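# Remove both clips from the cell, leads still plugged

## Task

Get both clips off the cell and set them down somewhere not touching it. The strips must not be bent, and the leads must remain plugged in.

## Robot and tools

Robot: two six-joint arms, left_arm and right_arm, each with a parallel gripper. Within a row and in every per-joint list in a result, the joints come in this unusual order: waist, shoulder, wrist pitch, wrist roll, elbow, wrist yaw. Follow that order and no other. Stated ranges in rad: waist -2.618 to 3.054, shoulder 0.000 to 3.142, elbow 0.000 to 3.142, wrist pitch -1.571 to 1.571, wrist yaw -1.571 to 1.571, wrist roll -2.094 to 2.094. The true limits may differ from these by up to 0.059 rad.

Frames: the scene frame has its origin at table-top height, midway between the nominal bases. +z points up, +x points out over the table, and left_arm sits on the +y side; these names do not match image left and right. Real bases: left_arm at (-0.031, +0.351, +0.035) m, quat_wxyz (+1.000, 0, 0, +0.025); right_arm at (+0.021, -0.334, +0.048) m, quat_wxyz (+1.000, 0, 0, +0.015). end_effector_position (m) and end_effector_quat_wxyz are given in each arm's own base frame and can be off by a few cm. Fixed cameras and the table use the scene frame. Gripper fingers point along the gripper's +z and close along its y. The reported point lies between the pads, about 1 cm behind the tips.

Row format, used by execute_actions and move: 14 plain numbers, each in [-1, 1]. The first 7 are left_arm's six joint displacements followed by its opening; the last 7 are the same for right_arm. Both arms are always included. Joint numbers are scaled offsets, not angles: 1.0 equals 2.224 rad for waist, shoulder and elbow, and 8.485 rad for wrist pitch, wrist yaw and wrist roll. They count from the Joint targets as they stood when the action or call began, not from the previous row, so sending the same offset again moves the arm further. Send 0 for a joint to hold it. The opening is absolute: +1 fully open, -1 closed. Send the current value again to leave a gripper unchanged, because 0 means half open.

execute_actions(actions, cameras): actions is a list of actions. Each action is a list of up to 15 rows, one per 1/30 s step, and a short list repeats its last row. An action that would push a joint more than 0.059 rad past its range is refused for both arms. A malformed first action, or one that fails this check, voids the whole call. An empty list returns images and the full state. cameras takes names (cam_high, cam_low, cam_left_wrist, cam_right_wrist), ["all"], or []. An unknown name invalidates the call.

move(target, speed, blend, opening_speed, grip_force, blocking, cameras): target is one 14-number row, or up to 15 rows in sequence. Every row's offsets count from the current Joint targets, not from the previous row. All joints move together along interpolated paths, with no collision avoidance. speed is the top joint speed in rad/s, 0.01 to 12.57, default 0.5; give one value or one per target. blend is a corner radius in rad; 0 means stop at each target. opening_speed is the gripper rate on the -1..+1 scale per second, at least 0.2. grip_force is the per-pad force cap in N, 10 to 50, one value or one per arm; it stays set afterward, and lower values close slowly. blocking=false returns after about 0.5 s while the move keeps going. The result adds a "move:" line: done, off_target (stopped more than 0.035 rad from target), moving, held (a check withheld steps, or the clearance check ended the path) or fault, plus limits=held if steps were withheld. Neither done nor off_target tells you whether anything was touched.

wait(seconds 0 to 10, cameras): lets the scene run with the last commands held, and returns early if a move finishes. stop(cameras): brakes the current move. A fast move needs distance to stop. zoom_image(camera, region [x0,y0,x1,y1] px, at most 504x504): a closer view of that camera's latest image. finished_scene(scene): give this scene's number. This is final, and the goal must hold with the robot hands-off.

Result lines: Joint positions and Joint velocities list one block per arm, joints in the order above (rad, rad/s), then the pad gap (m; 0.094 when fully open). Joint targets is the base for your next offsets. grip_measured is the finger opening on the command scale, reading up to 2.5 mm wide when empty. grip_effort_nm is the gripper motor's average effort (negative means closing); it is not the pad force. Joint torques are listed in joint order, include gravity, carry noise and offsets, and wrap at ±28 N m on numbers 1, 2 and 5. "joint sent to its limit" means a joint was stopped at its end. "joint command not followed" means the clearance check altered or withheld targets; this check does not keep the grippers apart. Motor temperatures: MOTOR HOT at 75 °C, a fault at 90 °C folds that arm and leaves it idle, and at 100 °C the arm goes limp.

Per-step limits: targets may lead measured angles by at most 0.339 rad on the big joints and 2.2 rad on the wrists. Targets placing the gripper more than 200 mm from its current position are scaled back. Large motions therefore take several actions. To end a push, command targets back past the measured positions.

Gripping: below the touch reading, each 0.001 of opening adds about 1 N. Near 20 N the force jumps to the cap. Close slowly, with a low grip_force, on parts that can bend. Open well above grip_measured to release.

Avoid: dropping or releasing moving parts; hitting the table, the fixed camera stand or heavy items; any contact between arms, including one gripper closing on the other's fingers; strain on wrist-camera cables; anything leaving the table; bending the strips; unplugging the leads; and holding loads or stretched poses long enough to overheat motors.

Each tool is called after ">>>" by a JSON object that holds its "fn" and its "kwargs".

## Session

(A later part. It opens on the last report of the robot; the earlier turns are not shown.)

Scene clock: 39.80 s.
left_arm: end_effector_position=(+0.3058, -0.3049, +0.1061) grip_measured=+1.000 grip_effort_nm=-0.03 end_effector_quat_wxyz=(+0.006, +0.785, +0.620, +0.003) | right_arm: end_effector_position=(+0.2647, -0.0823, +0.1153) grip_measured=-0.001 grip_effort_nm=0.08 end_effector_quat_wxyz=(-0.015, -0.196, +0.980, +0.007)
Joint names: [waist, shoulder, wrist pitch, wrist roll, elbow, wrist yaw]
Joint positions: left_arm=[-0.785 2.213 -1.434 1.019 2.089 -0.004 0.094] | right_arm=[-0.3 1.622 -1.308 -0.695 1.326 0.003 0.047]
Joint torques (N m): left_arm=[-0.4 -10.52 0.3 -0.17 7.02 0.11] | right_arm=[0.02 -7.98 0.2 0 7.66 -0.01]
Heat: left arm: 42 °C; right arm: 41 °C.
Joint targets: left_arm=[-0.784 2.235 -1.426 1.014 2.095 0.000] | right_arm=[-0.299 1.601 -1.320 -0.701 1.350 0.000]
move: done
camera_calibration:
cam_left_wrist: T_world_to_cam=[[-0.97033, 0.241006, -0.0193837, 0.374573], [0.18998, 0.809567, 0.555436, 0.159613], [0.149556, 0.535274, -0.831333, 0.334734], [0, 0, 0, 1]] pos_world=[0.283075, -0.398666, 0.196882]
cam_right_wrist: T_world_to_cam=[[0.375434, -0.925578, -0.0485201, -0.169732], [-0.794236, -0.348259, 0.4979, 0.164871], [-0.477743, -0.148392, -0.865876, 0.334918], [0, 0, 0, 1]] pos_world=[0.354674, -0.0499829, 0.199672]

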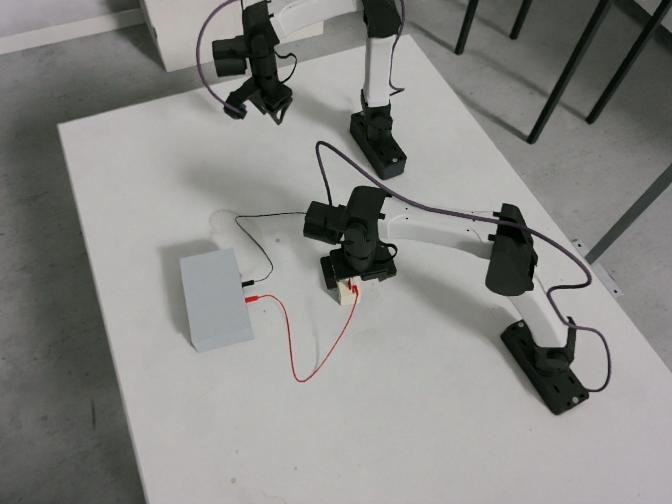

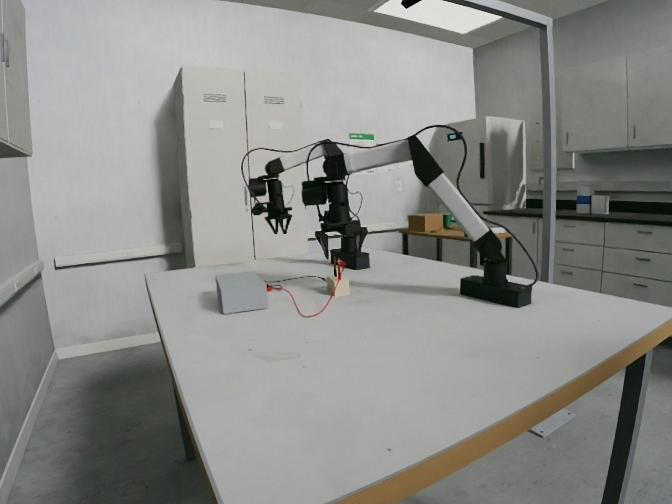

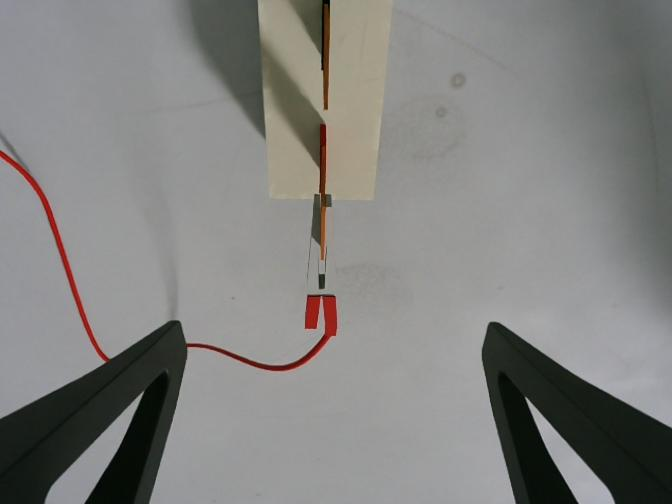

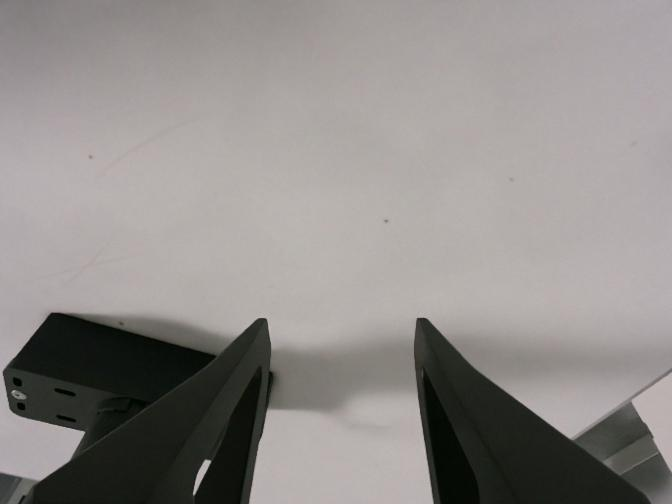

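>>> {"fn": "move", "kwargs": {"target": [0.0031,0.0137,0.00236,0.0008,0.0045,0,0.0,0,0,0,0,0,0,0.0], "speed": 0.2, "cameras": ["cam_left_wrist","cam_low"]}}

Scene clock: 42.90 s.
left_arm: end_effector_position=(+0.3090, -0.3055, +0.0931) grip_measured=+0.002 grip_effort_nm=-0.13 end_effector_quat_wxyz=(-0.003, +0.783, +0.622, +0.002) | right_arm: end_effector_position=(+0.2647, -0.0823, +0.1153) grip_measured=-0.001 grip_effort_nm=0.08 end_effector_quat_wxyz=(-0.015, -0.196, +0.980, +0.007)
Joint names: [waist, shoulder, wrist pitch, wrist roll, elbow, wrist yaw]
Joint positions: left_arm=[-0.781 2.245 -1.421 1.019 2.089 -0.004 0.047] | right_arm=[-0.3 1.622 -1.308 -0.695 1.326 0.003 0.047]
Joint torques (N m): left_arm=[-0.13 -10.95 0.3 -0.08 7.61 0.07] | right_arm=[-0.03 -7.77 0.21 -0.02 7.71 -0.01]
Heat: left arm: 43 °C; right arm: 41 °C.
Joint targets: left_arm=[-0.777 2.266 -1.405 1.021 2.105 0.000] | right_arm=[-0.299 1.601 -1.320 -0.701 1.350 0.000]
move: done
camera_calibration:
cam_left_wrist: T_world_to_cam=[[-0.971582, 0.236686, -0.00297719, 0.375091], [0.193874, 0.80293, 0.563663, 0.162842], [0.135802, 0.547067, -0.826, 0.331104], [0, 0, 0, 1]] pos_world=[0.287896, -0.400666, 0.18282]
Images, in order (width x height): cam_low 672x504, cam_left_wrist 672x504.

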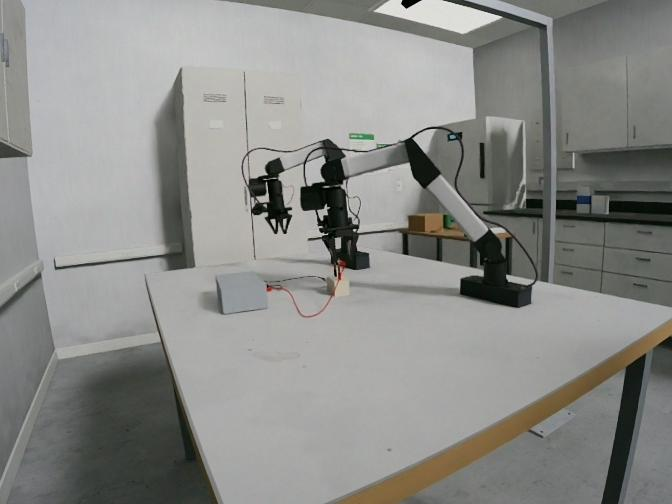

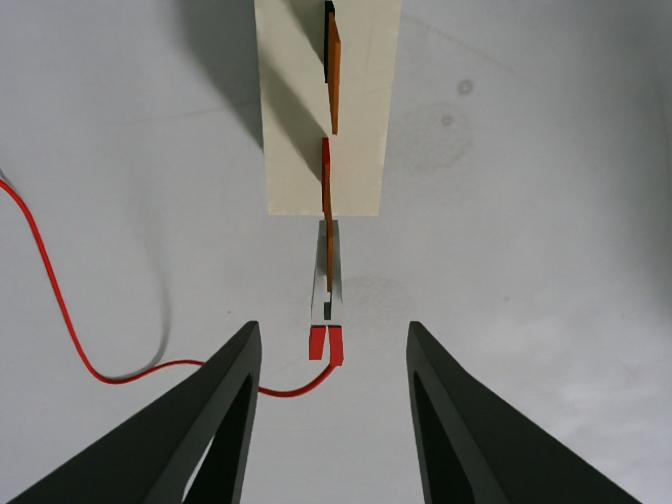

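>>> {"fn": "zoom_image", "kwargs": {"camera": "cam_low", "region": [290, 210, 400, 310]}}

Scaled by 4.582 from the camera's 672x504 image, which has a finer 960x720 frame.

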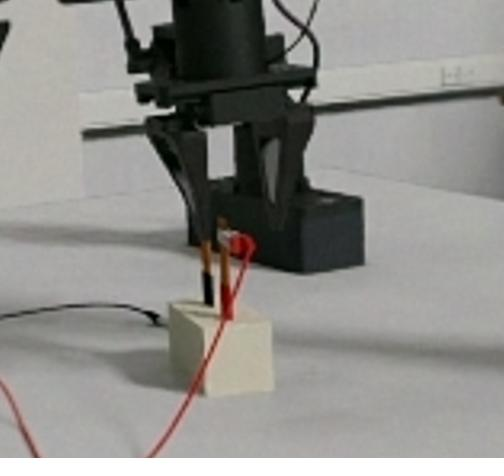

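>>> {"fn": "zoom_image", "kwargs": {"camera": "cam_low", "region": [320, 230, 370, 285]}}

>>> {"fn": "zoom_image", "kwargs": {"camera": "cam_left_wrist", "region": [230, 130, 430, 400]}}

Scaled by 9.164 from the camera's 672x504 image, which has a finer 960x720 frame.

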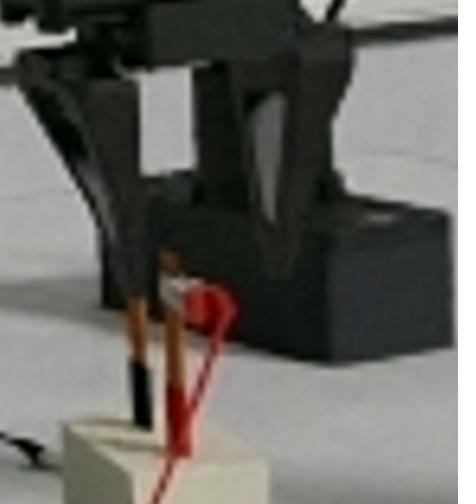

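Scaled by 1.867 from the camera's 672x504 image, which has a finer 960x720 frame.

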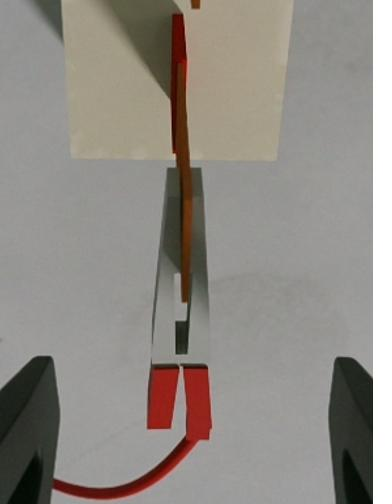

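>>> {"fn": "move", "kwargs": {"target": [0.0139,-0.0378,0.0052,0.00365,-0.0445,0,0.0,0,0,0,0,0,0,0.0], "speed": 0.2, "cameras": ["cam_left_wrist","cam_low"]}}

Scene clock: 47.53 s.
left_arm: end_effector_position=(+0.3142, -0.2920, +0.0857) grip_measured=+0.002 grip_effort_nm=-0.13 end_effector_quat_wxyz=(-0.005, +0.782, +0.624, +0.001) | right_arm: end_effector_position=(+0.2647, -0.0823, +0.1153) grip_measured=-0.001 grip_effort_nm=0.08 end_effector_quat_wxyz=(-0.015, -0.196, +0.980, +0.007)
Joint names: [waist, shoulder, wrist pitch, wrist roll, elbow, wrist yaw]
Joint positions: left_arm=[-0.75 2.217 -1.378 1.044 2.015 -0.004 0.047] | right_arm=[-0.3 1.622 -1.308 -0.695 1.326 0.003 0.047]
Joint torques (N m): left_arm=[-0.06 -15.62 0.31 -0.09 5.85 0.1] | right_arm=[0.09 -7.82 0.21 -0.03 7.65 -0.03]
Motor temperatures (°C): left_arm=[30 45 29 28 42 26 27] | right_arm=[28 41 28 26 36 26 27]
Heat: left arm: 45 °C; right arm: 41 °C.
Joint targets: left_arm=[-0.746 2.182 -1.361 1.052 2.006 0.000] | right_arm=[-0.299 1.601 -1.320 -0.701 1.350 0.000]
move: off_target (left_arm); left_arm: the shoulder is farthest, 0.036 rad from its target
camera_calibration:
cam_left_wrist: T_world_to_cam=[[-0.972819, 0.231567, -0.000488696, 0.375608], [0.190841, 0.802919, 0.564713, 0.155887], [0.131161, 0.54927, -0.825287, 0.318991], [0, 0, 0, 1]] pos_world=[0.29381, -0.387355, 0.175411]
Images, in order (width x height): cam_low 672x504, cam_left_wrist 672x504.

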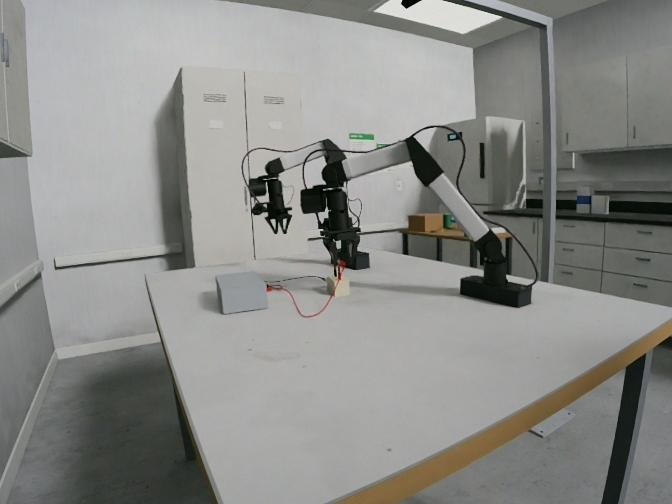

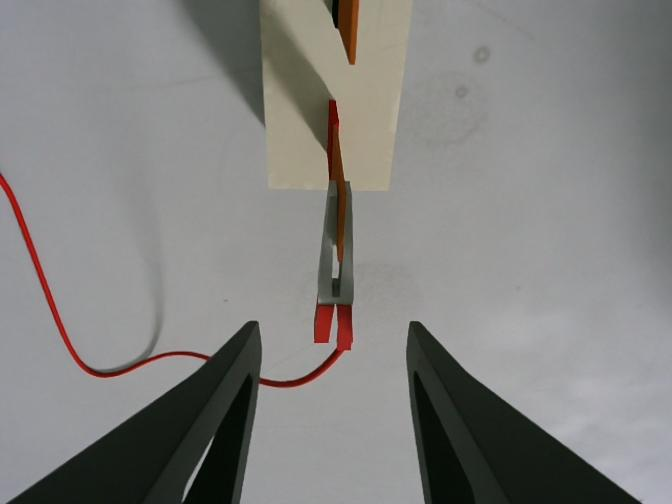

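>>> {"fn": "move", "kwargs": {"target": [0,-0.0047,0.00625,0,-0.0247,0,-0.42,0,0,0,0,0,0,0.0], "speed": 0.12, "opening_speed": 1.0, "cameras": ["cam_left_wrist","cam_low"]}}

>>> {"fn": "zoom_image", "kwargs": {"camera": "cam_low", "region": [320, 230, 370, 285]}}

>>> {"fn": "zoom_image", "kwargs": {"camera": "cam_left_wrist", "region": [230, 130, 430, 400]}}

Scene clock: 49.13 s.
left_arm: end_effector_position=(+0.3143, -0.2921, +0.0752) grip_measured=-0.418 grip_effort_nm=-0.13 end_effector_quat_wxyz=(-0.002, +0.782, +0.623, +0.002) | right_arm: end_effector_position=(+0.2647, -0.0823, +0.1153) grip_measured=-0.001 grip_effort_nm=0.08 end_effector_quat_wxyz=(-0.015, -0.196, +0.980, +0.007)
Joint names: [waist, shoulder, wrist pitch, wrist roll, elbow, wrist yaw]
Joint positions: left_arm=[-0.75 2.21 -1.325 1.045 1.961 -0.004 0.027] | right_arm=[-0.3 1.622 -1.308 -0.695 1.326 0.003 0.047]
Joint torques (N m): left_arm=[-0.1 -15.77 0.32 -0.06 5.82 0.07] | right_arm=[0.06 -7.73 0.21 -0.03 7.72 -0.01]
Heat: left arm: 46 °C; right arm: 41 °C.
Joint targets: left_arm=[-0.746 2.171 -1.308 1.052 1.951 0.000] | right_arm=[-0.299 1.601 -1.320 -0.701 1.350 0.000]
move: off_target (left_arm); left_arm: the shoulder is farthest, 0.038 rad from its target
camera_calibration:
cam_left_wrist: T_world_to_cam=[[-0.972621, 0.232314, -0.00616086, 0.376308], [0.188784, 0.805281, 0.562034, 0.163431], [0.135529, 0.545483, -0.827091, 0.308029], [0, 0, 0, 1]] pos_world=[0.293405, -0.387054, 0.165232]
Images, in order (width x height): cam_low 672x504, cam_left_wrist 672x504.

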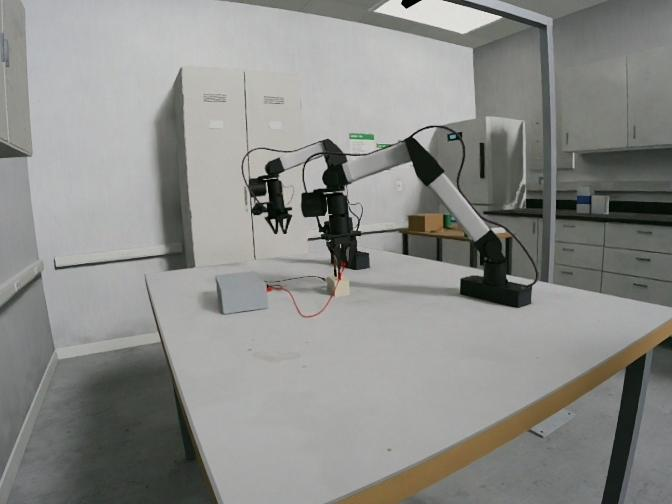

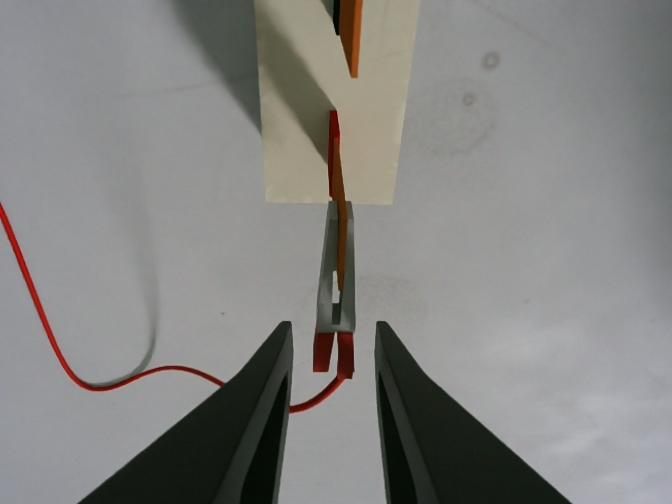

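Scaled by 9.164 from the camera's 672x504 image, which has a finer 960x720 frame.

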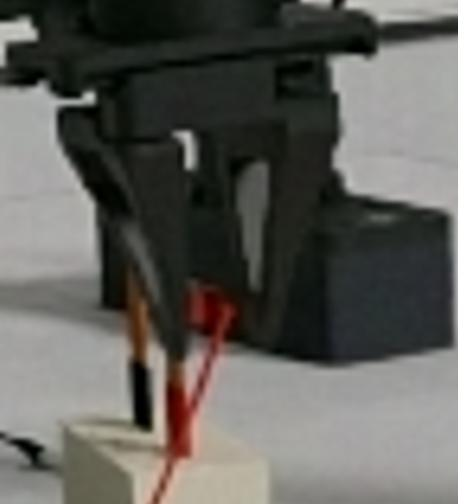

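Scaled by 1.867 from the camera's 672x504 image, which has a finer 960x720 frame.

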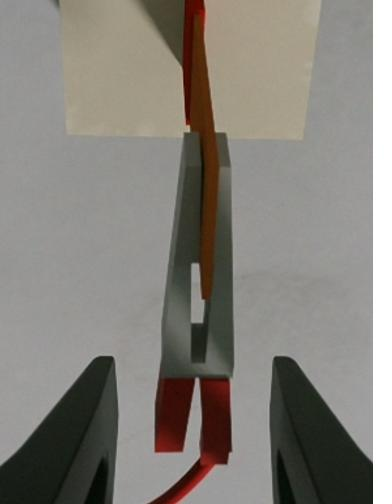

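>>> {"fn": "move", "kwargs": {"target": [0,0,0,0,0,0,-0.80,0,0,0,0,0,0,0.0], "opening_speed": 0.25, "cameras": ["cam_left_wrist"]}}

>>> {"fn": "zoom_image", "kwargs": {"camera": "cam_left_wrist", "region": [230, 130, 430, 400]}}

Scene clock: 51.07 s.
left_arm: end_effector_position=(+0.3144, -0.2922, +0.0752) grip_measured=-0.793 grip_effort_nm=-0.37 end_effector_quat_wxyz=(-0.001, +0.782, +0.623, +0.002) | right_arm: end_effector_position=(+0.2647, -0.0823, +0.1153) grip_measured=-0.001 grip_effort_nm=0.08 end_effector_quat_wxyz=(-0.015, -0.196, +0.980, +0.007)
Joint names: [waist, shoulder, wrist pitch, wrist roll, elbow, wrist yaw]
Joint positions: left_arm=[-0.75 2.21 -1.324 1.045 1.961 -0.004 0.01] | right_arm=[-0.3 1.622 -1.308 -0.695 1.326 0.003 0.047]
Joint torques (N m): left_arm=[-0.09 -15.72 0.31 -0.09 5.7 0.11] | right_arm=[-0.13 -7.86 0.21 -0.04 7.71 0.01]
Heat: left arm: 47 °C; right arm: 41 °C.
Joint targets: left_arm=[-0.746 2.171 -1.308 1.052 1.951 0.000] | right_arm=[-0.299 1.601 -1.320 -0.701 1.350 0.000]
move: off_target (left_arm); left_arm: the shoulder is farthest, 0.039 rad from its target
camera_calibration:
cam_left_wrist: T_world_to_cam=[[-0.972622, 0.232294, -0.00674971, 0.376518], [0.188495, 0.805558, 0.561735, 0.163732], [0.135925, 0.545084, -0.82729, 0.307833], [0, 0, 0, 1]] pos_world=[0.293505, -0.387154, 0.165235]
Images, in order (width x height): cam_left_wrist 672x504.

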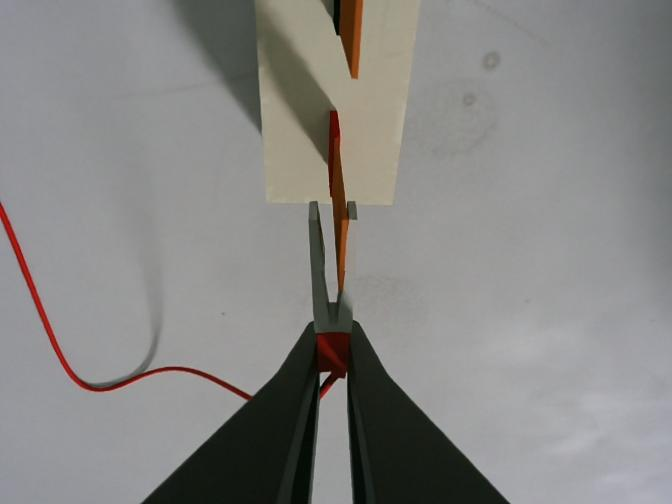

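Scaled by 1.867 from the camera's 672x504 image, which has a finer 960x720 frame.

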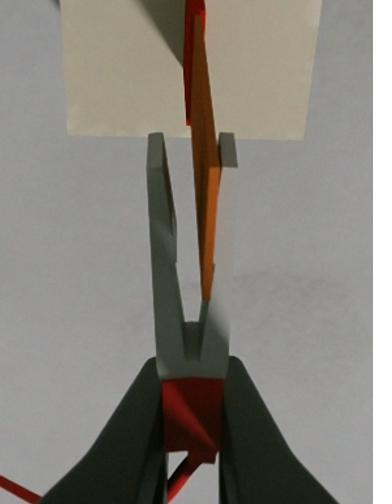

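>>> {"fn": "move", "kwargs": {"target": [0,0,0,0,0,0,-0.85,0,0,0,0,0,0,0.0], "opening_speed": 0.25, "cameras": ["cam_left_wrist"]}}

>>> {"fn": "zoom_image", "kwargs": {"camera": "cam_left_wrist", "region": [230, 130, 430, 400]}}

Scene clock: 51.97 s.
left_arm: end_effector_position=(+0.3144, -0.2922, +0.0752) grip_measured=-0.826 grip_effort_nm=-1.02 end_effector_quat_wxyz=(-0.001, +0.782, +0.623, +0.002) | right_arm: end_effector_position=(+0.2647, -0.0823, +0.1153) grip_measured=-0.001 grip_effort_nm=0.08 end_effector_quat_wxyz=(-0.015, -0.196, +0.980, +0.007)
Joint names: [waist, shoulder, wrist pitch, wrist roll, elbow, wrist yaw]
Joint positions: left_arm=[-0.75 2.21 -1.324 1.046 1.961 -0.004 0.008] | right_arm=[-0.3 1.622 -1.308 -0.695 1.326 0.003 0.047]
Joint torques (N m): left_arm=[-0.17 -15.83 0.27 -0.09 5.75 0.1] | right_arm=[0.05 -7.8 0.22 -0.03 7.72 -0.01]
Heat: left arm: 47 °C; right arm: 41 °C.
Joint targets: left_arm=[-0.746 2.171 -1.308 1.052 1.951 0.000] | right_arm=[-0.299 1.601 -1.320 -0.701 1.350 0.000]
move: off_target (left_arm); left_arm: the shoulder is farthest, 0.039 rad from its target
camera_calibration:
cam_left_wrist: T_world_to_cam=[[-0.972452, 0.233007, -0.0067596, 0.376647], [0.189081, 0.805421, 0.561735, 0.163528], [0.136333, 0.544982, -0.82729, 0.307689], [0, 0, 0, 1]] pos_world=[0.293403, -0.387155, 0.165235]
Images, in order (width x height): cam_left_wrist 672x504.

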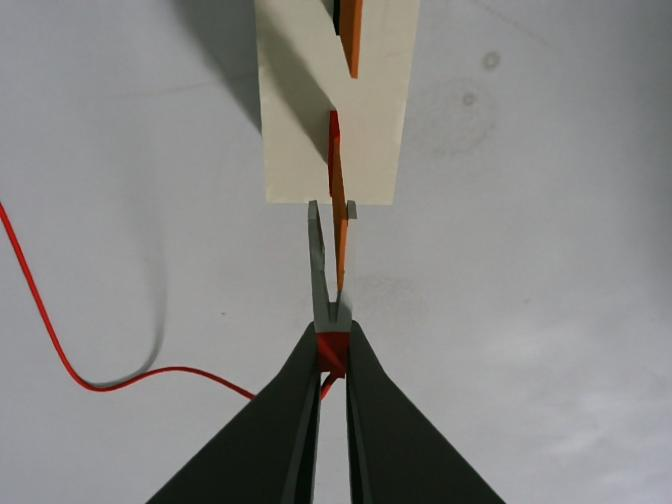

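Scaled by 1.867 from the camera's 672x504 image, which has a finer 960x720 frame.

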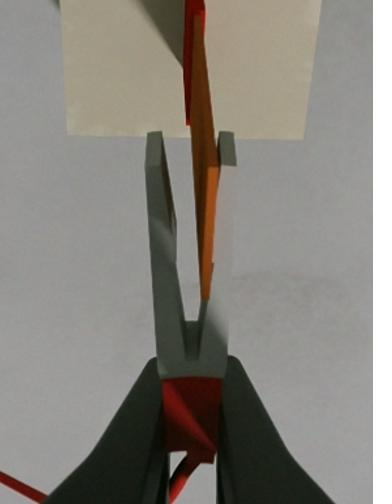

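>>> {"fn": "move", "kwargs": {"target": [0,0,0,0.0053,0,0,-0.85,0,0,0,0,0,0,0.0], "speed": 0.1, "cameras": ["cam_left_wrist"]}}

>>> {"fn": "zoom_image", "kwargs": {"camera": "cam_left_wrist", "region": [280, 180, 400, 350]}}

Scene clock: 54.70 s.
left_arm: end_effector_position=(+0.3144, -0.2922, +0.0752) grip_measured=-0.827 grip_effort_nm=-1.05 end_effector_quat_wxyz=(-0.001, +0.795, +0.606, +0.002) | right_arm: end_effector_position=(+0.2647, -0.0823, +0.1153) grip_measured=-0.001 grip_effort_nm=0.08 end_effector_quat_wxyz=(-0.015, -0.196, +0.980, +0.007)
Joint names: [waist, shoulder, wrist pitch, wrist roll, elbow, wrist yaw]
Joint positions: left_arm=[-0.75 2.21 -1.324 1.089 1.961 -0.004 0.008] | right_arm=[-0.3 1.622 -1.308 -0.695 1.326 0.003 0.047]
Joint torques (N m): left_arm=[-0.12 -15.97 0.26 -0.09 5.67 0.07] | right_arm=[0.02 -7.9 0.21 -0.01 7.68 0]
Heat: left arm: 48 °C; right arm: 41 °C.
Joint targets: left_arm=[-0.746 2.171 -1.308 1.097 1.951 0.000] | right_arm=[-0.299 1.601 -1.320 -0.701 1.350 0.000]
move: off_target (left_arm); left_arm: the shoulder is farthest, 0.039 rad from its target
camera_calibration:
cam_left_wrist: T_world_to_cam=[[-0.961511, 0.274687, -0.00663986, 0.385427], [0.223669, 0.796507, 0.561737, 0.150022], [0.15959, 0.538632, -0.827289, 0.298503], [0, 0, 0, 1]] pos_world=[0.289399, -0.386148, 0.165234]
Images, in order (width x height): cam_left_wrist 672x504.

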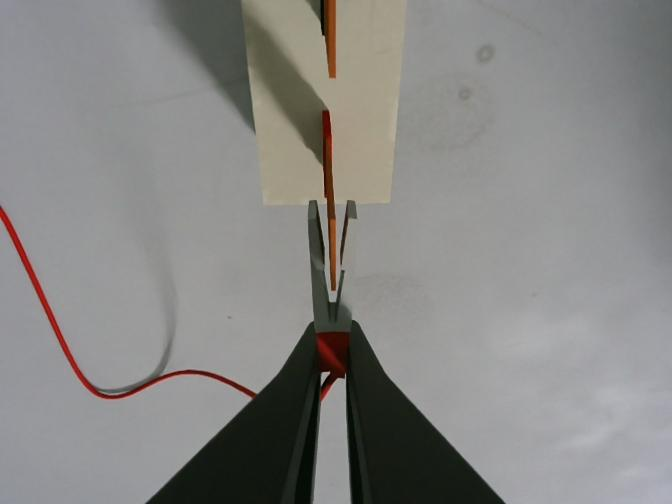

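Scaled by 2.965 from the camera's 672x504 image, which has a finer 960x720 frame.

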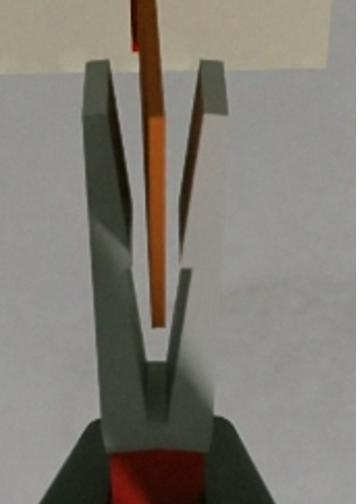

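>>> {"fn": "move", "kwargs": {"target": [0.0142,-0.0136,0.00218,0.00372,-0.02195,0,-0.85,0,0,0,0,0,0,0.0], "speed": 0.08, "cameras": ["cam_left_wrist"]}}

>>> {"fn": "zoom_image", "kwargs": {"camera": "cam_left_wrist", "region": [280, 180, 400, 350]}}

Scene clock: 56.47 s.
left_arm: end_effector_position=(+0.3185, -0.2777, +0.0752) grip_measured=-0.827 grip_effort_nm=-1.05 end_effector_quat_wxyz=(-0.001, +0.795, +0.606, +0.002) | right_arm: end_effector_position=(+0.2647, -0.0823, +0.1153) grip_measured=-0.001 grip_effort_nm=0.07 end_effector_quat_wxyz=(-0.015, -0.196, +0.980, +0.007)
Joint names: [waist, shoulder, wrist pitch, wrist roll, elbow, wrist yaw]
Joint positions: left_arm=[-0.719 2.18 -1.306 1.121 1.912 -0.004 0.008] | right_arm=[-0.3 1.622 -1.308 -0.695 1.326 0.003 0.047]
Joint torques (N m): left_arm=[-0.1 -15.62 0.3 -0.09 5.6 0.1] | right_arm=[0.02 -7.94 0.18 -0.02 7.8 -0.03]
Heat: left arm: 49 °C; right arm: 41 °C.
Joint targets: left_arm=[-0.714 2.141 -1.290 1.129 1.902 0.000] | right_arm=[-0.299 1.601 -1.320 -0.701 1.350 0.000]
move: off_target (left_arm); left_arm: the shoulder is farthest, 0.039 rad from its target
camera_calibration:
cam_left_wrist: T_world_to_cam=[[-0.961524, 0.274654, -0.00613732, 0.385323], [0.223892, 0.79637, 0.561843, 0.137502], [0.1592, 0.538851, -0.827221, 0.290276], [0, 0, 0, 1]] pos_world=[0.2935, -0.371748, 0.165233]
Images, in order (width x height): cam_left_wrist 672x504.

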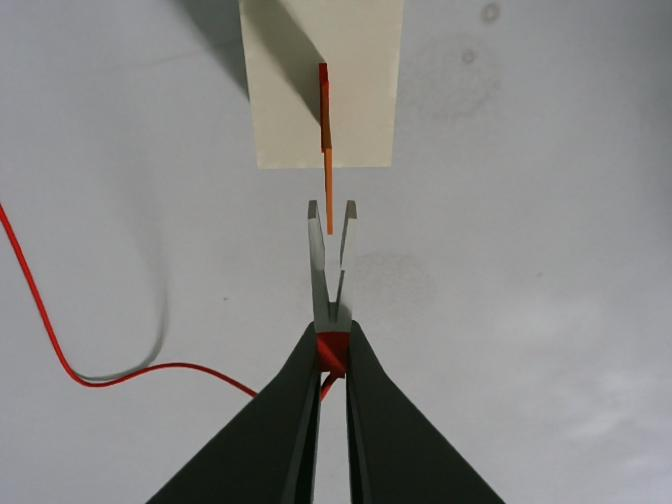

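Scaled by 2.965 from the camera's 672x504 image, which has a finer 960x720 frame.

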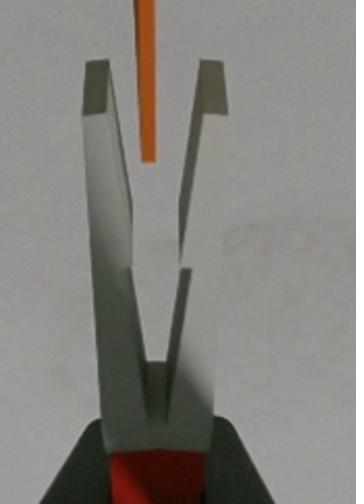

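>>> {"fn": "move", "kwargs": {"target": [[0.0400,-0.0310,0.00337,0.01055,-0.0436,0,-0.85,0,0,0,0,0,0,0.0],[0.0674,-0.1389,0.01544,0.0779,-0.1983,0,-0.85,0,0,0,0,0,0,0.0]], "speed": [0.15,0.4], "blend": [0.03,0], "cameras": ["cam_left_wrist","cam_low","cam_high"]}}

Scene clock: 61.13 s.
left_arm: end_effector_position=(+0.2923, -0.1864, +0.0806) grip_measured=-0.827 grip_effort_nm=-1.06 end_effector_quat_wxyz=(+0.001, +0.923, +0.385, +0.003) | right_arm: end_effector_position=(+0.2647, -0.0823, +0.1153) grip_measured=-0.001 grip_effort_nm=0.08 end_effector_quat_wxyz=(-0.015, -0.196, +0.980, +0.007)
Joint names: [waist, shoulder, wrist pitch, wrist roll, elbow, wrist yaw]
Joint positions: left_arm=[-0.57 1.862 -1.174 1.781 1.472 -0.004 0.008] | right_arm=[-0.3 1.622 -1.308 -0.695 1.326 0.003 0.047]
Joint torques (N m): left_arm=[0.01 -11.81 0.24 -0.03 5.61 0.07] | right_arm=[-0.01 -7.77 0.2 -0.04 7.66 -0.01]
Motor temperatures (°C): left_arm=[30 51 28 28 42 26 27] | right_arm=[28 41 28 26 37 26 27]
Heat: left arm: 51 °C; right arm: 41 °C.
Joint targets: left_arm=[-0.564 1.832 -1.159 1.789 1.461 0.000] | right_arm=[-0.299 1.601 -1.320 -0.701 1.350 0.000]
move: done
camera_calibration:
cam_left_wrist: T_world_to_cam=[[-0.704158, 0.709947, -0.0117001, 0.341465], [0.582418, 0.586937, 0.562401, -0.0762795], [0.406142, 0.389205, -0.826782, 0.149558], [0, 0, 0, 1]] pos_world=[0.22413, -0.25586, 0.170546]
Images, in order (width x height): cam_high 672x504, cam_low 672x504, cam_left_wrist 672x504.

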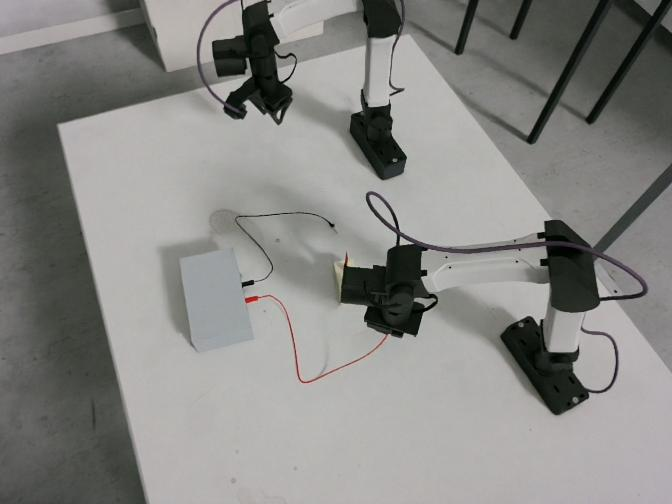

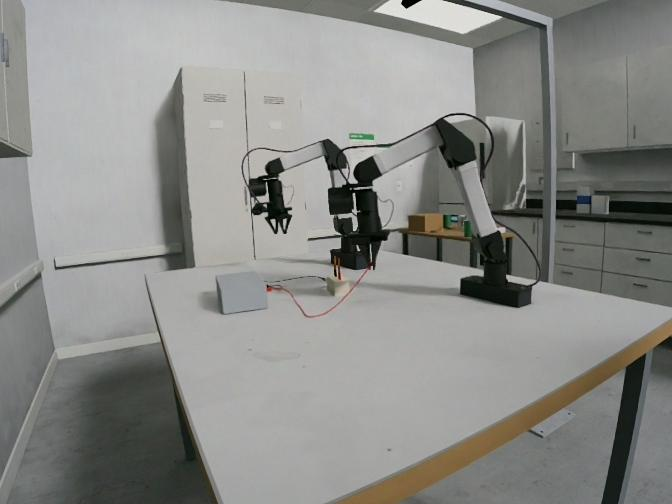

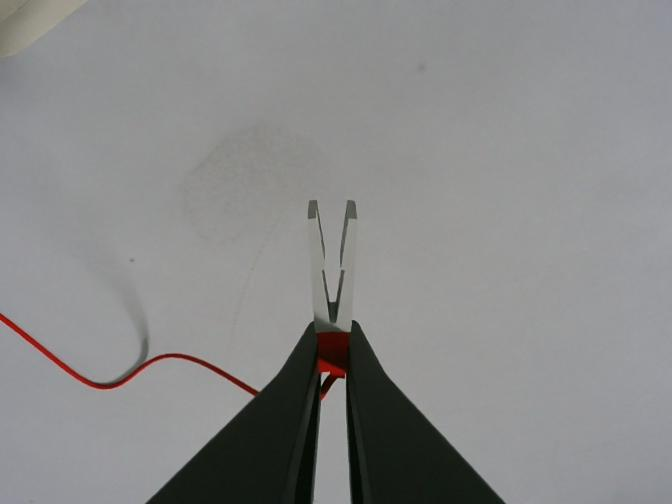

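>>> {"fn": "move", "kwargs": {"target": [0,0.0522,0.0258,0,-0.0719,0,-0.85,0,0,0,0,0,0,0.0], "speed": 0.3, "cameras": ["cam_low","cam_left_wrist"]}}

>>> {"fn": "zoom_image", "kwargs": {"camera": "cam_low", "region": [290, 170, 430, 310]}}

Scene clock: 63.30 s.
left_arm: end_effector_position=(+0.2904, -0.1852, +0.0171) grip_measured=-0.827 grip_effort_nm=-1.05 end_effector_quat_wxyz=(-0.006, +0.923, +0.385, -0.002) | right_arm: end_effector_position=(+0.2647, -0.0823, +0.1153) grip_measured=-0.001 grip_effort_nm=0.08 end_effector_quat_wxyz=(-0.015, -0.196, +0.980, +0.007)
Joint names: [waist, shoulder, wrist pitch, wrist roll, elbow, wrist yaw]
Joint positions: left_arm=[-0.57 1.934 -0.956 1.782 1.307 -0.004 0.008] | right_arm=[-0.3 1.622 -1.308 -0.695 1.326 0.003 0.047]
Joint torques (N m): left_arm=[0.05 -8.28 0.22 -0.07 5.65 0.08] | right_arm=[-0.03 -7.9 0.2 -0.03 7.77 -0.03]
Heat: left arm: 50 °C; right arm: 41 °C.
Joint targets: left_arm=[-0.564 1.948 -0.940 1.789 1.301 0.000] | right_arm=[-0.299 1.601 -1.320 -0.701 1.350 0.000]
move: done
camera_calibration:
cam_left_wrist: T_world_to_cam=[[-0.703718, 0.710453, 0.00616485, 0.338144], [0.591446, 0.580987, 0.559147, -0.0438435], [0.393666, 0.397128, -0.829045, 0.102497], [0, 0, 0, 1]] pos_world=[0.223539, -0.255467, 0.107405]
Images, in order (width x height): cam_low 672x504, cam_left_wrist 672x504.

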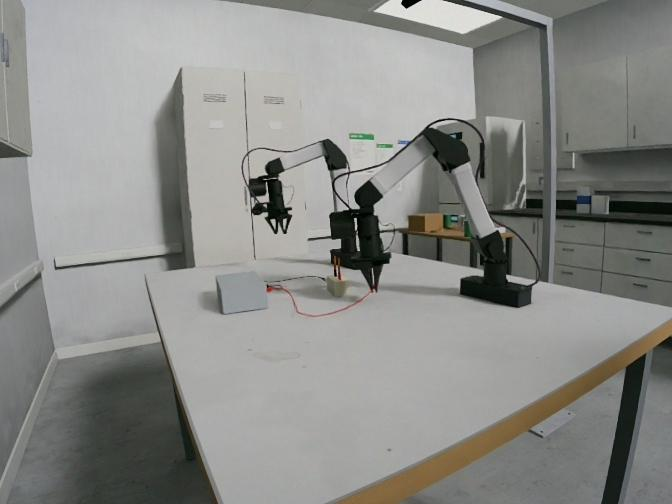

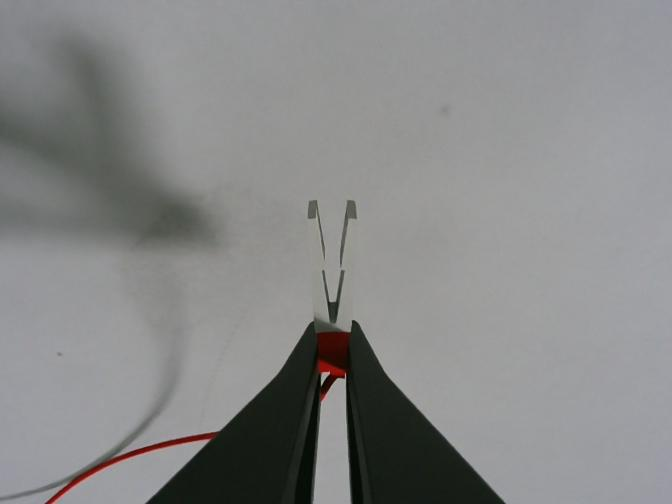

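Scaled by 3.600 from the camera's 672x504 image, which has a finer 960x720 frame.

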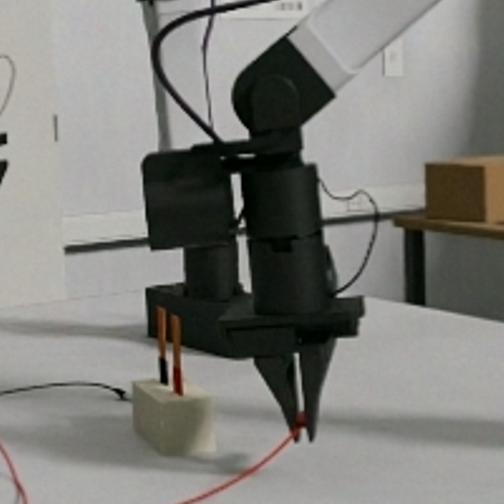

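>>> {"fn": "move", "kwargs": {"target": [0,0.0193,0.01426,0,-0.0297,0,-0.85,0,0,0,0,0,0,0.0], "speed": 0.12, "cameras": ["cam_low","cam_left_wrist"]}}

>>> {"fn": "zoom_image", "kwargs": {"camera": "cam_low", "region": [330, 240, 410, 310]}}

Scene clock: 65.10 s.
left_arm: end_effector_position=(+0.2932, -0.1869, -0.0099) grip_measured=-0.827 grip_effort_nm=-1.05 end_effector_quat_wxyz=(+0.002, +0.923, +0.385, +0.004) | right_arm: end_effector_position=(+0.2647, -0.0823, +0.1153) grip_measured=-0.001 grip_effort_nm=0.08 end_effector_quat_wxyz=(-0.015, -0.196, +0.980, +0.007)
Joint names: [waist, shoulder, wrist pitch, wrist roll, elbow, wrist yaw]
Joint positions: left_arm=[-0.57 1.973 -0.835 1.782 1.244 -0.004 0.008] | right_arm=[-0.3 1.622 -1.308 -0.695 1.326 0.003 0.047]
Joint torques (N m): left_arm=[0.02 -7.99 0.23 -0.05 5.03 0.1] | right_arm=[-0.01 -7.9 0.23 -0.02 7.68 -0.01]
Heat: left arm: 50 °C; right arm: 41 °C.
Joint targets: left_arm=[-0.564 1.991 -0.819 1.789 1.235 0.000] | right_arm=[-0.299 1.601 -1.320 -0.701 1.350 0.000]
move: done
camera_calibration:
cam_left_wrist: T_world_to_cam=[[-0.703636, 0.710452, -0.0124076, 0.34125], [0.582491, 0.586727, 0.562544, -0.0256359], [0.406941, 0.388599, -0.826674, 0.0742646], [0, 0, 0, 1]] pos_world=[0.224828, -0.25626, 0.0800481]
Images, in order (width x height): cam_low 672x504, cam_left_wrist 672x504.

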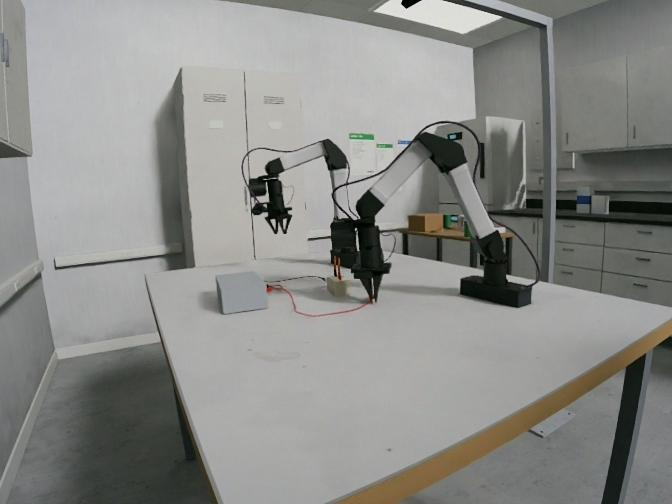

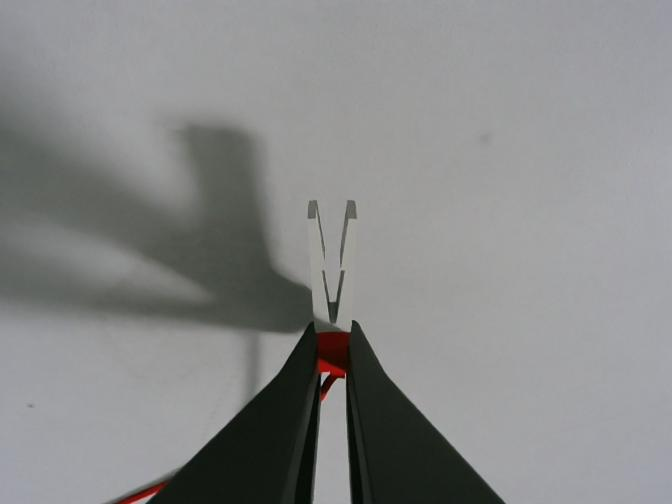

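Scaled by 6.300 from the camera's 672x504 image, which has a finer 960x720 frame.

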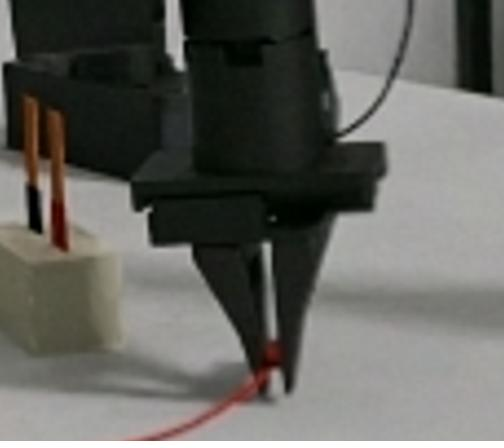

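>>> {"fn": "move", "kwargs": {"target": [[0,0.0029,0.00174,0,-0.0038,0,-0.85,0,0,0,0,0,0,0.0],[0,0.0029,0.00174,0,-0.0038,0,-0.5,0,0,0,0,0,0,0.0]], "speed": 0.1, "opening_speed": 0.25, "cameras": ["cam_low","cam_left_wrist"]}}

>>> {"fn": "zoom_image", "kwargs": {"camera": "cam_low", "region": [330, 240, 410, 310]}}

Scene clock: 67.77 s.
left_arm: end_effector_position=(+0.2932, -0.1869, -0.0138) grip_measured=-0.502 grip_effort_nm=0.08 end_effector_quat_wxyz=(+0.002, +0.923, +0.385, +0.004) | right_arm: end_effector_position=(+0.2647, -0.0823, +0.1153) grip_measured=-0.001 grip_effort_nm=0.08 end_effector_quat_wxyz=(-0.015, -0.196, +0.980, +0.007)
Joint names: [waist, shoulder, wrist pitch, wrist roll, elbow, wrist yaw]
Joint positions: left_arm=[-0.57 1.979 -0.819 1.782 1.235 -0.004 0.023] | right_arm=[-0.3 1.622 -1.308 -0.695 1.326 0.003 0.047]
Joint torques (N m): left_arm=[-0.08 -8.03 0.26 -0.05 5.05 0.1] | right_arm=[0.18 -7.82 0.23 -0.02 7.64 -0.05]
Heat: left arm: 49 °C; right arm: 41 °C.
Joint targets: left_arm=[-0.564 1.997 -0.804 1.789 1.226 0.000] | right_arm=[-0.299 1.601 -1.320 -0.701 1.350 0.000]
move: done
camera_calibration:
cam_left_wrist: T_world_to_cam=[[-0.70332, 0.710744, -0.0135655, 0.341292], [0.582167, 0.586827, 0.562775, -0.0233616], [0.40795, 0.387913, -0.826499, 0.0706275], [0, 0, 0, 1]] pos_world=[0.224825, -0.25626, 0.0761507]
Images, in order (width x height): cam_low 672x504, cam_left_wrist 672x504.

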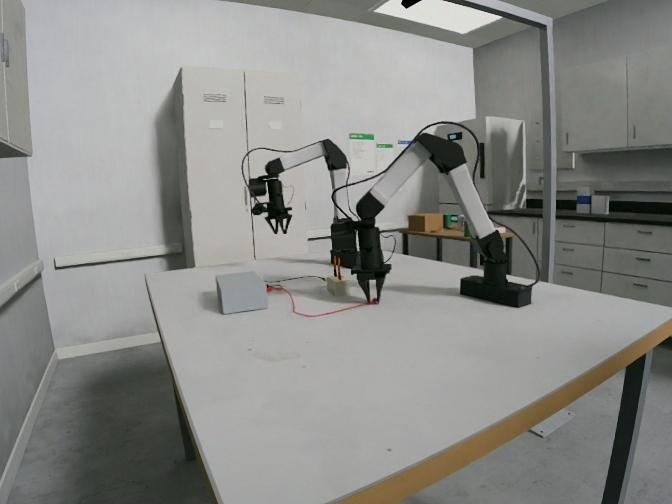

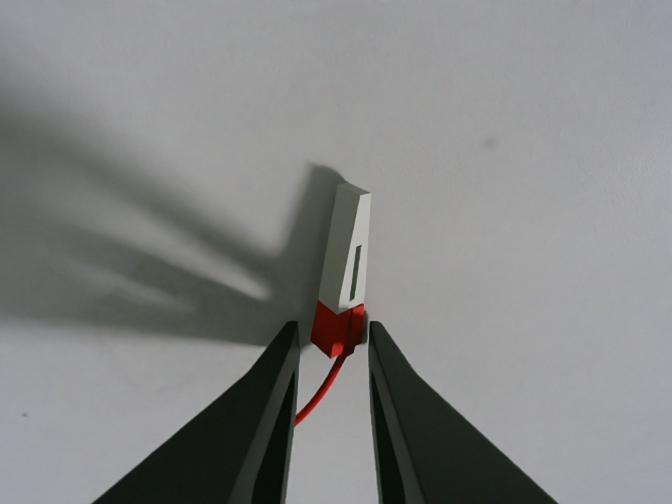

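Scaled by 6.300 from the camera's 672x504 image, which has a finer 960x720 frame.

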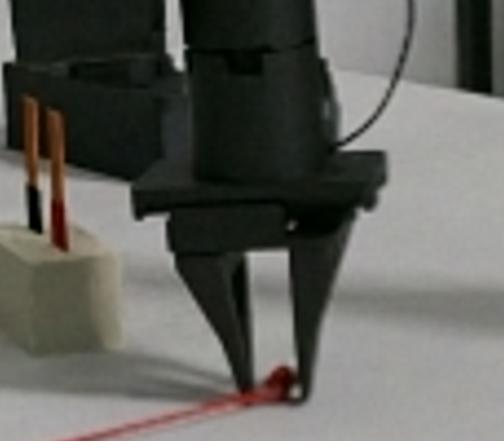

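>>> {"fn": "move", "kwargs": {"target": [0,0,0,0,0,0,0.0,0,0,0,0,0,0,0.0], "opening_speed": 0.4, "cameras": ["cam_left_wrist"]}}

Scene clock: 69.37 s.
left_arm: end_effector_position=(+0.2932, -0.1869, -0.0138) grip_measured=-0.002 grip_effort_nm=0.08 end_effector_quat_wxyz=(+0.002, +0.923, +0.385, +0.004) | right_arm: end_effector_position=(+0.2647, -0.0823, +0.1153) grip_measured=-0.001 grip_effort_nm=0.08 end_effector_quat_wxyz=(-0.015, -0.196, +0.980, +0.007)
Joint names: [waist, shoulder, wrist pitch, wrist roll, elbow, wrist yaw]
Joint positions: left_arm=[-0.57 1.979 -0.819 1.782 1.235 -0.004 0.047] | right_arm=[-0.3 1.622 -1.308 -0.695 1.326 0.003 0.047]
Joint torques (N m): left_arm=[-0.12 -8.05 0.22 -0.02 5.03 0.11] | right_arm=[0.01 -7.77 0.21 -0.02 7.77 0]
Heat: left arm: 49 °C; right arm: 41 °C.
Joint targets: left_arm=[-0.564 1.997 -0.804 1.789 1.226 0.000] | right_arm=[-0.299 1.601 -1.320 -0.701 1.350 0.000]
move: done
camera_calibration:
cam_left_wrist: T_world_to_cam=[[-0.703097, 0.710966, -0.0135274, 0.341154], [0.582365, 0.586627, 0.562778, -0.0234571], [0.408051, 0.38781, -0.826497, 0.0705804], [0, 0, 0, 1]] pos_world=[0.224724, -0.25616, 0.0761506]
Images, in order (width x height): cam_left_wrist 672x504.

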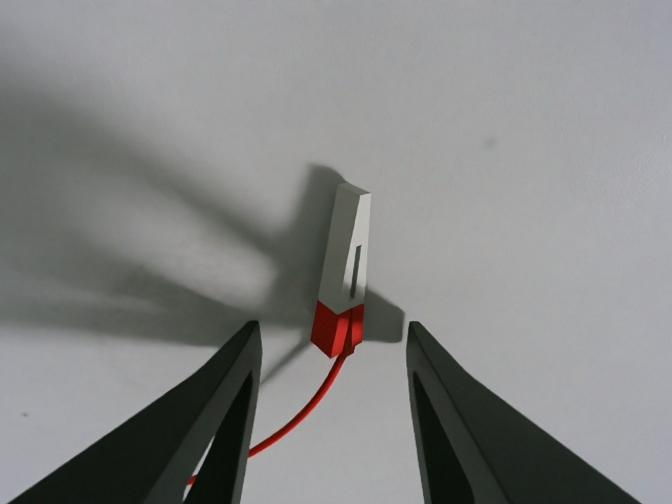

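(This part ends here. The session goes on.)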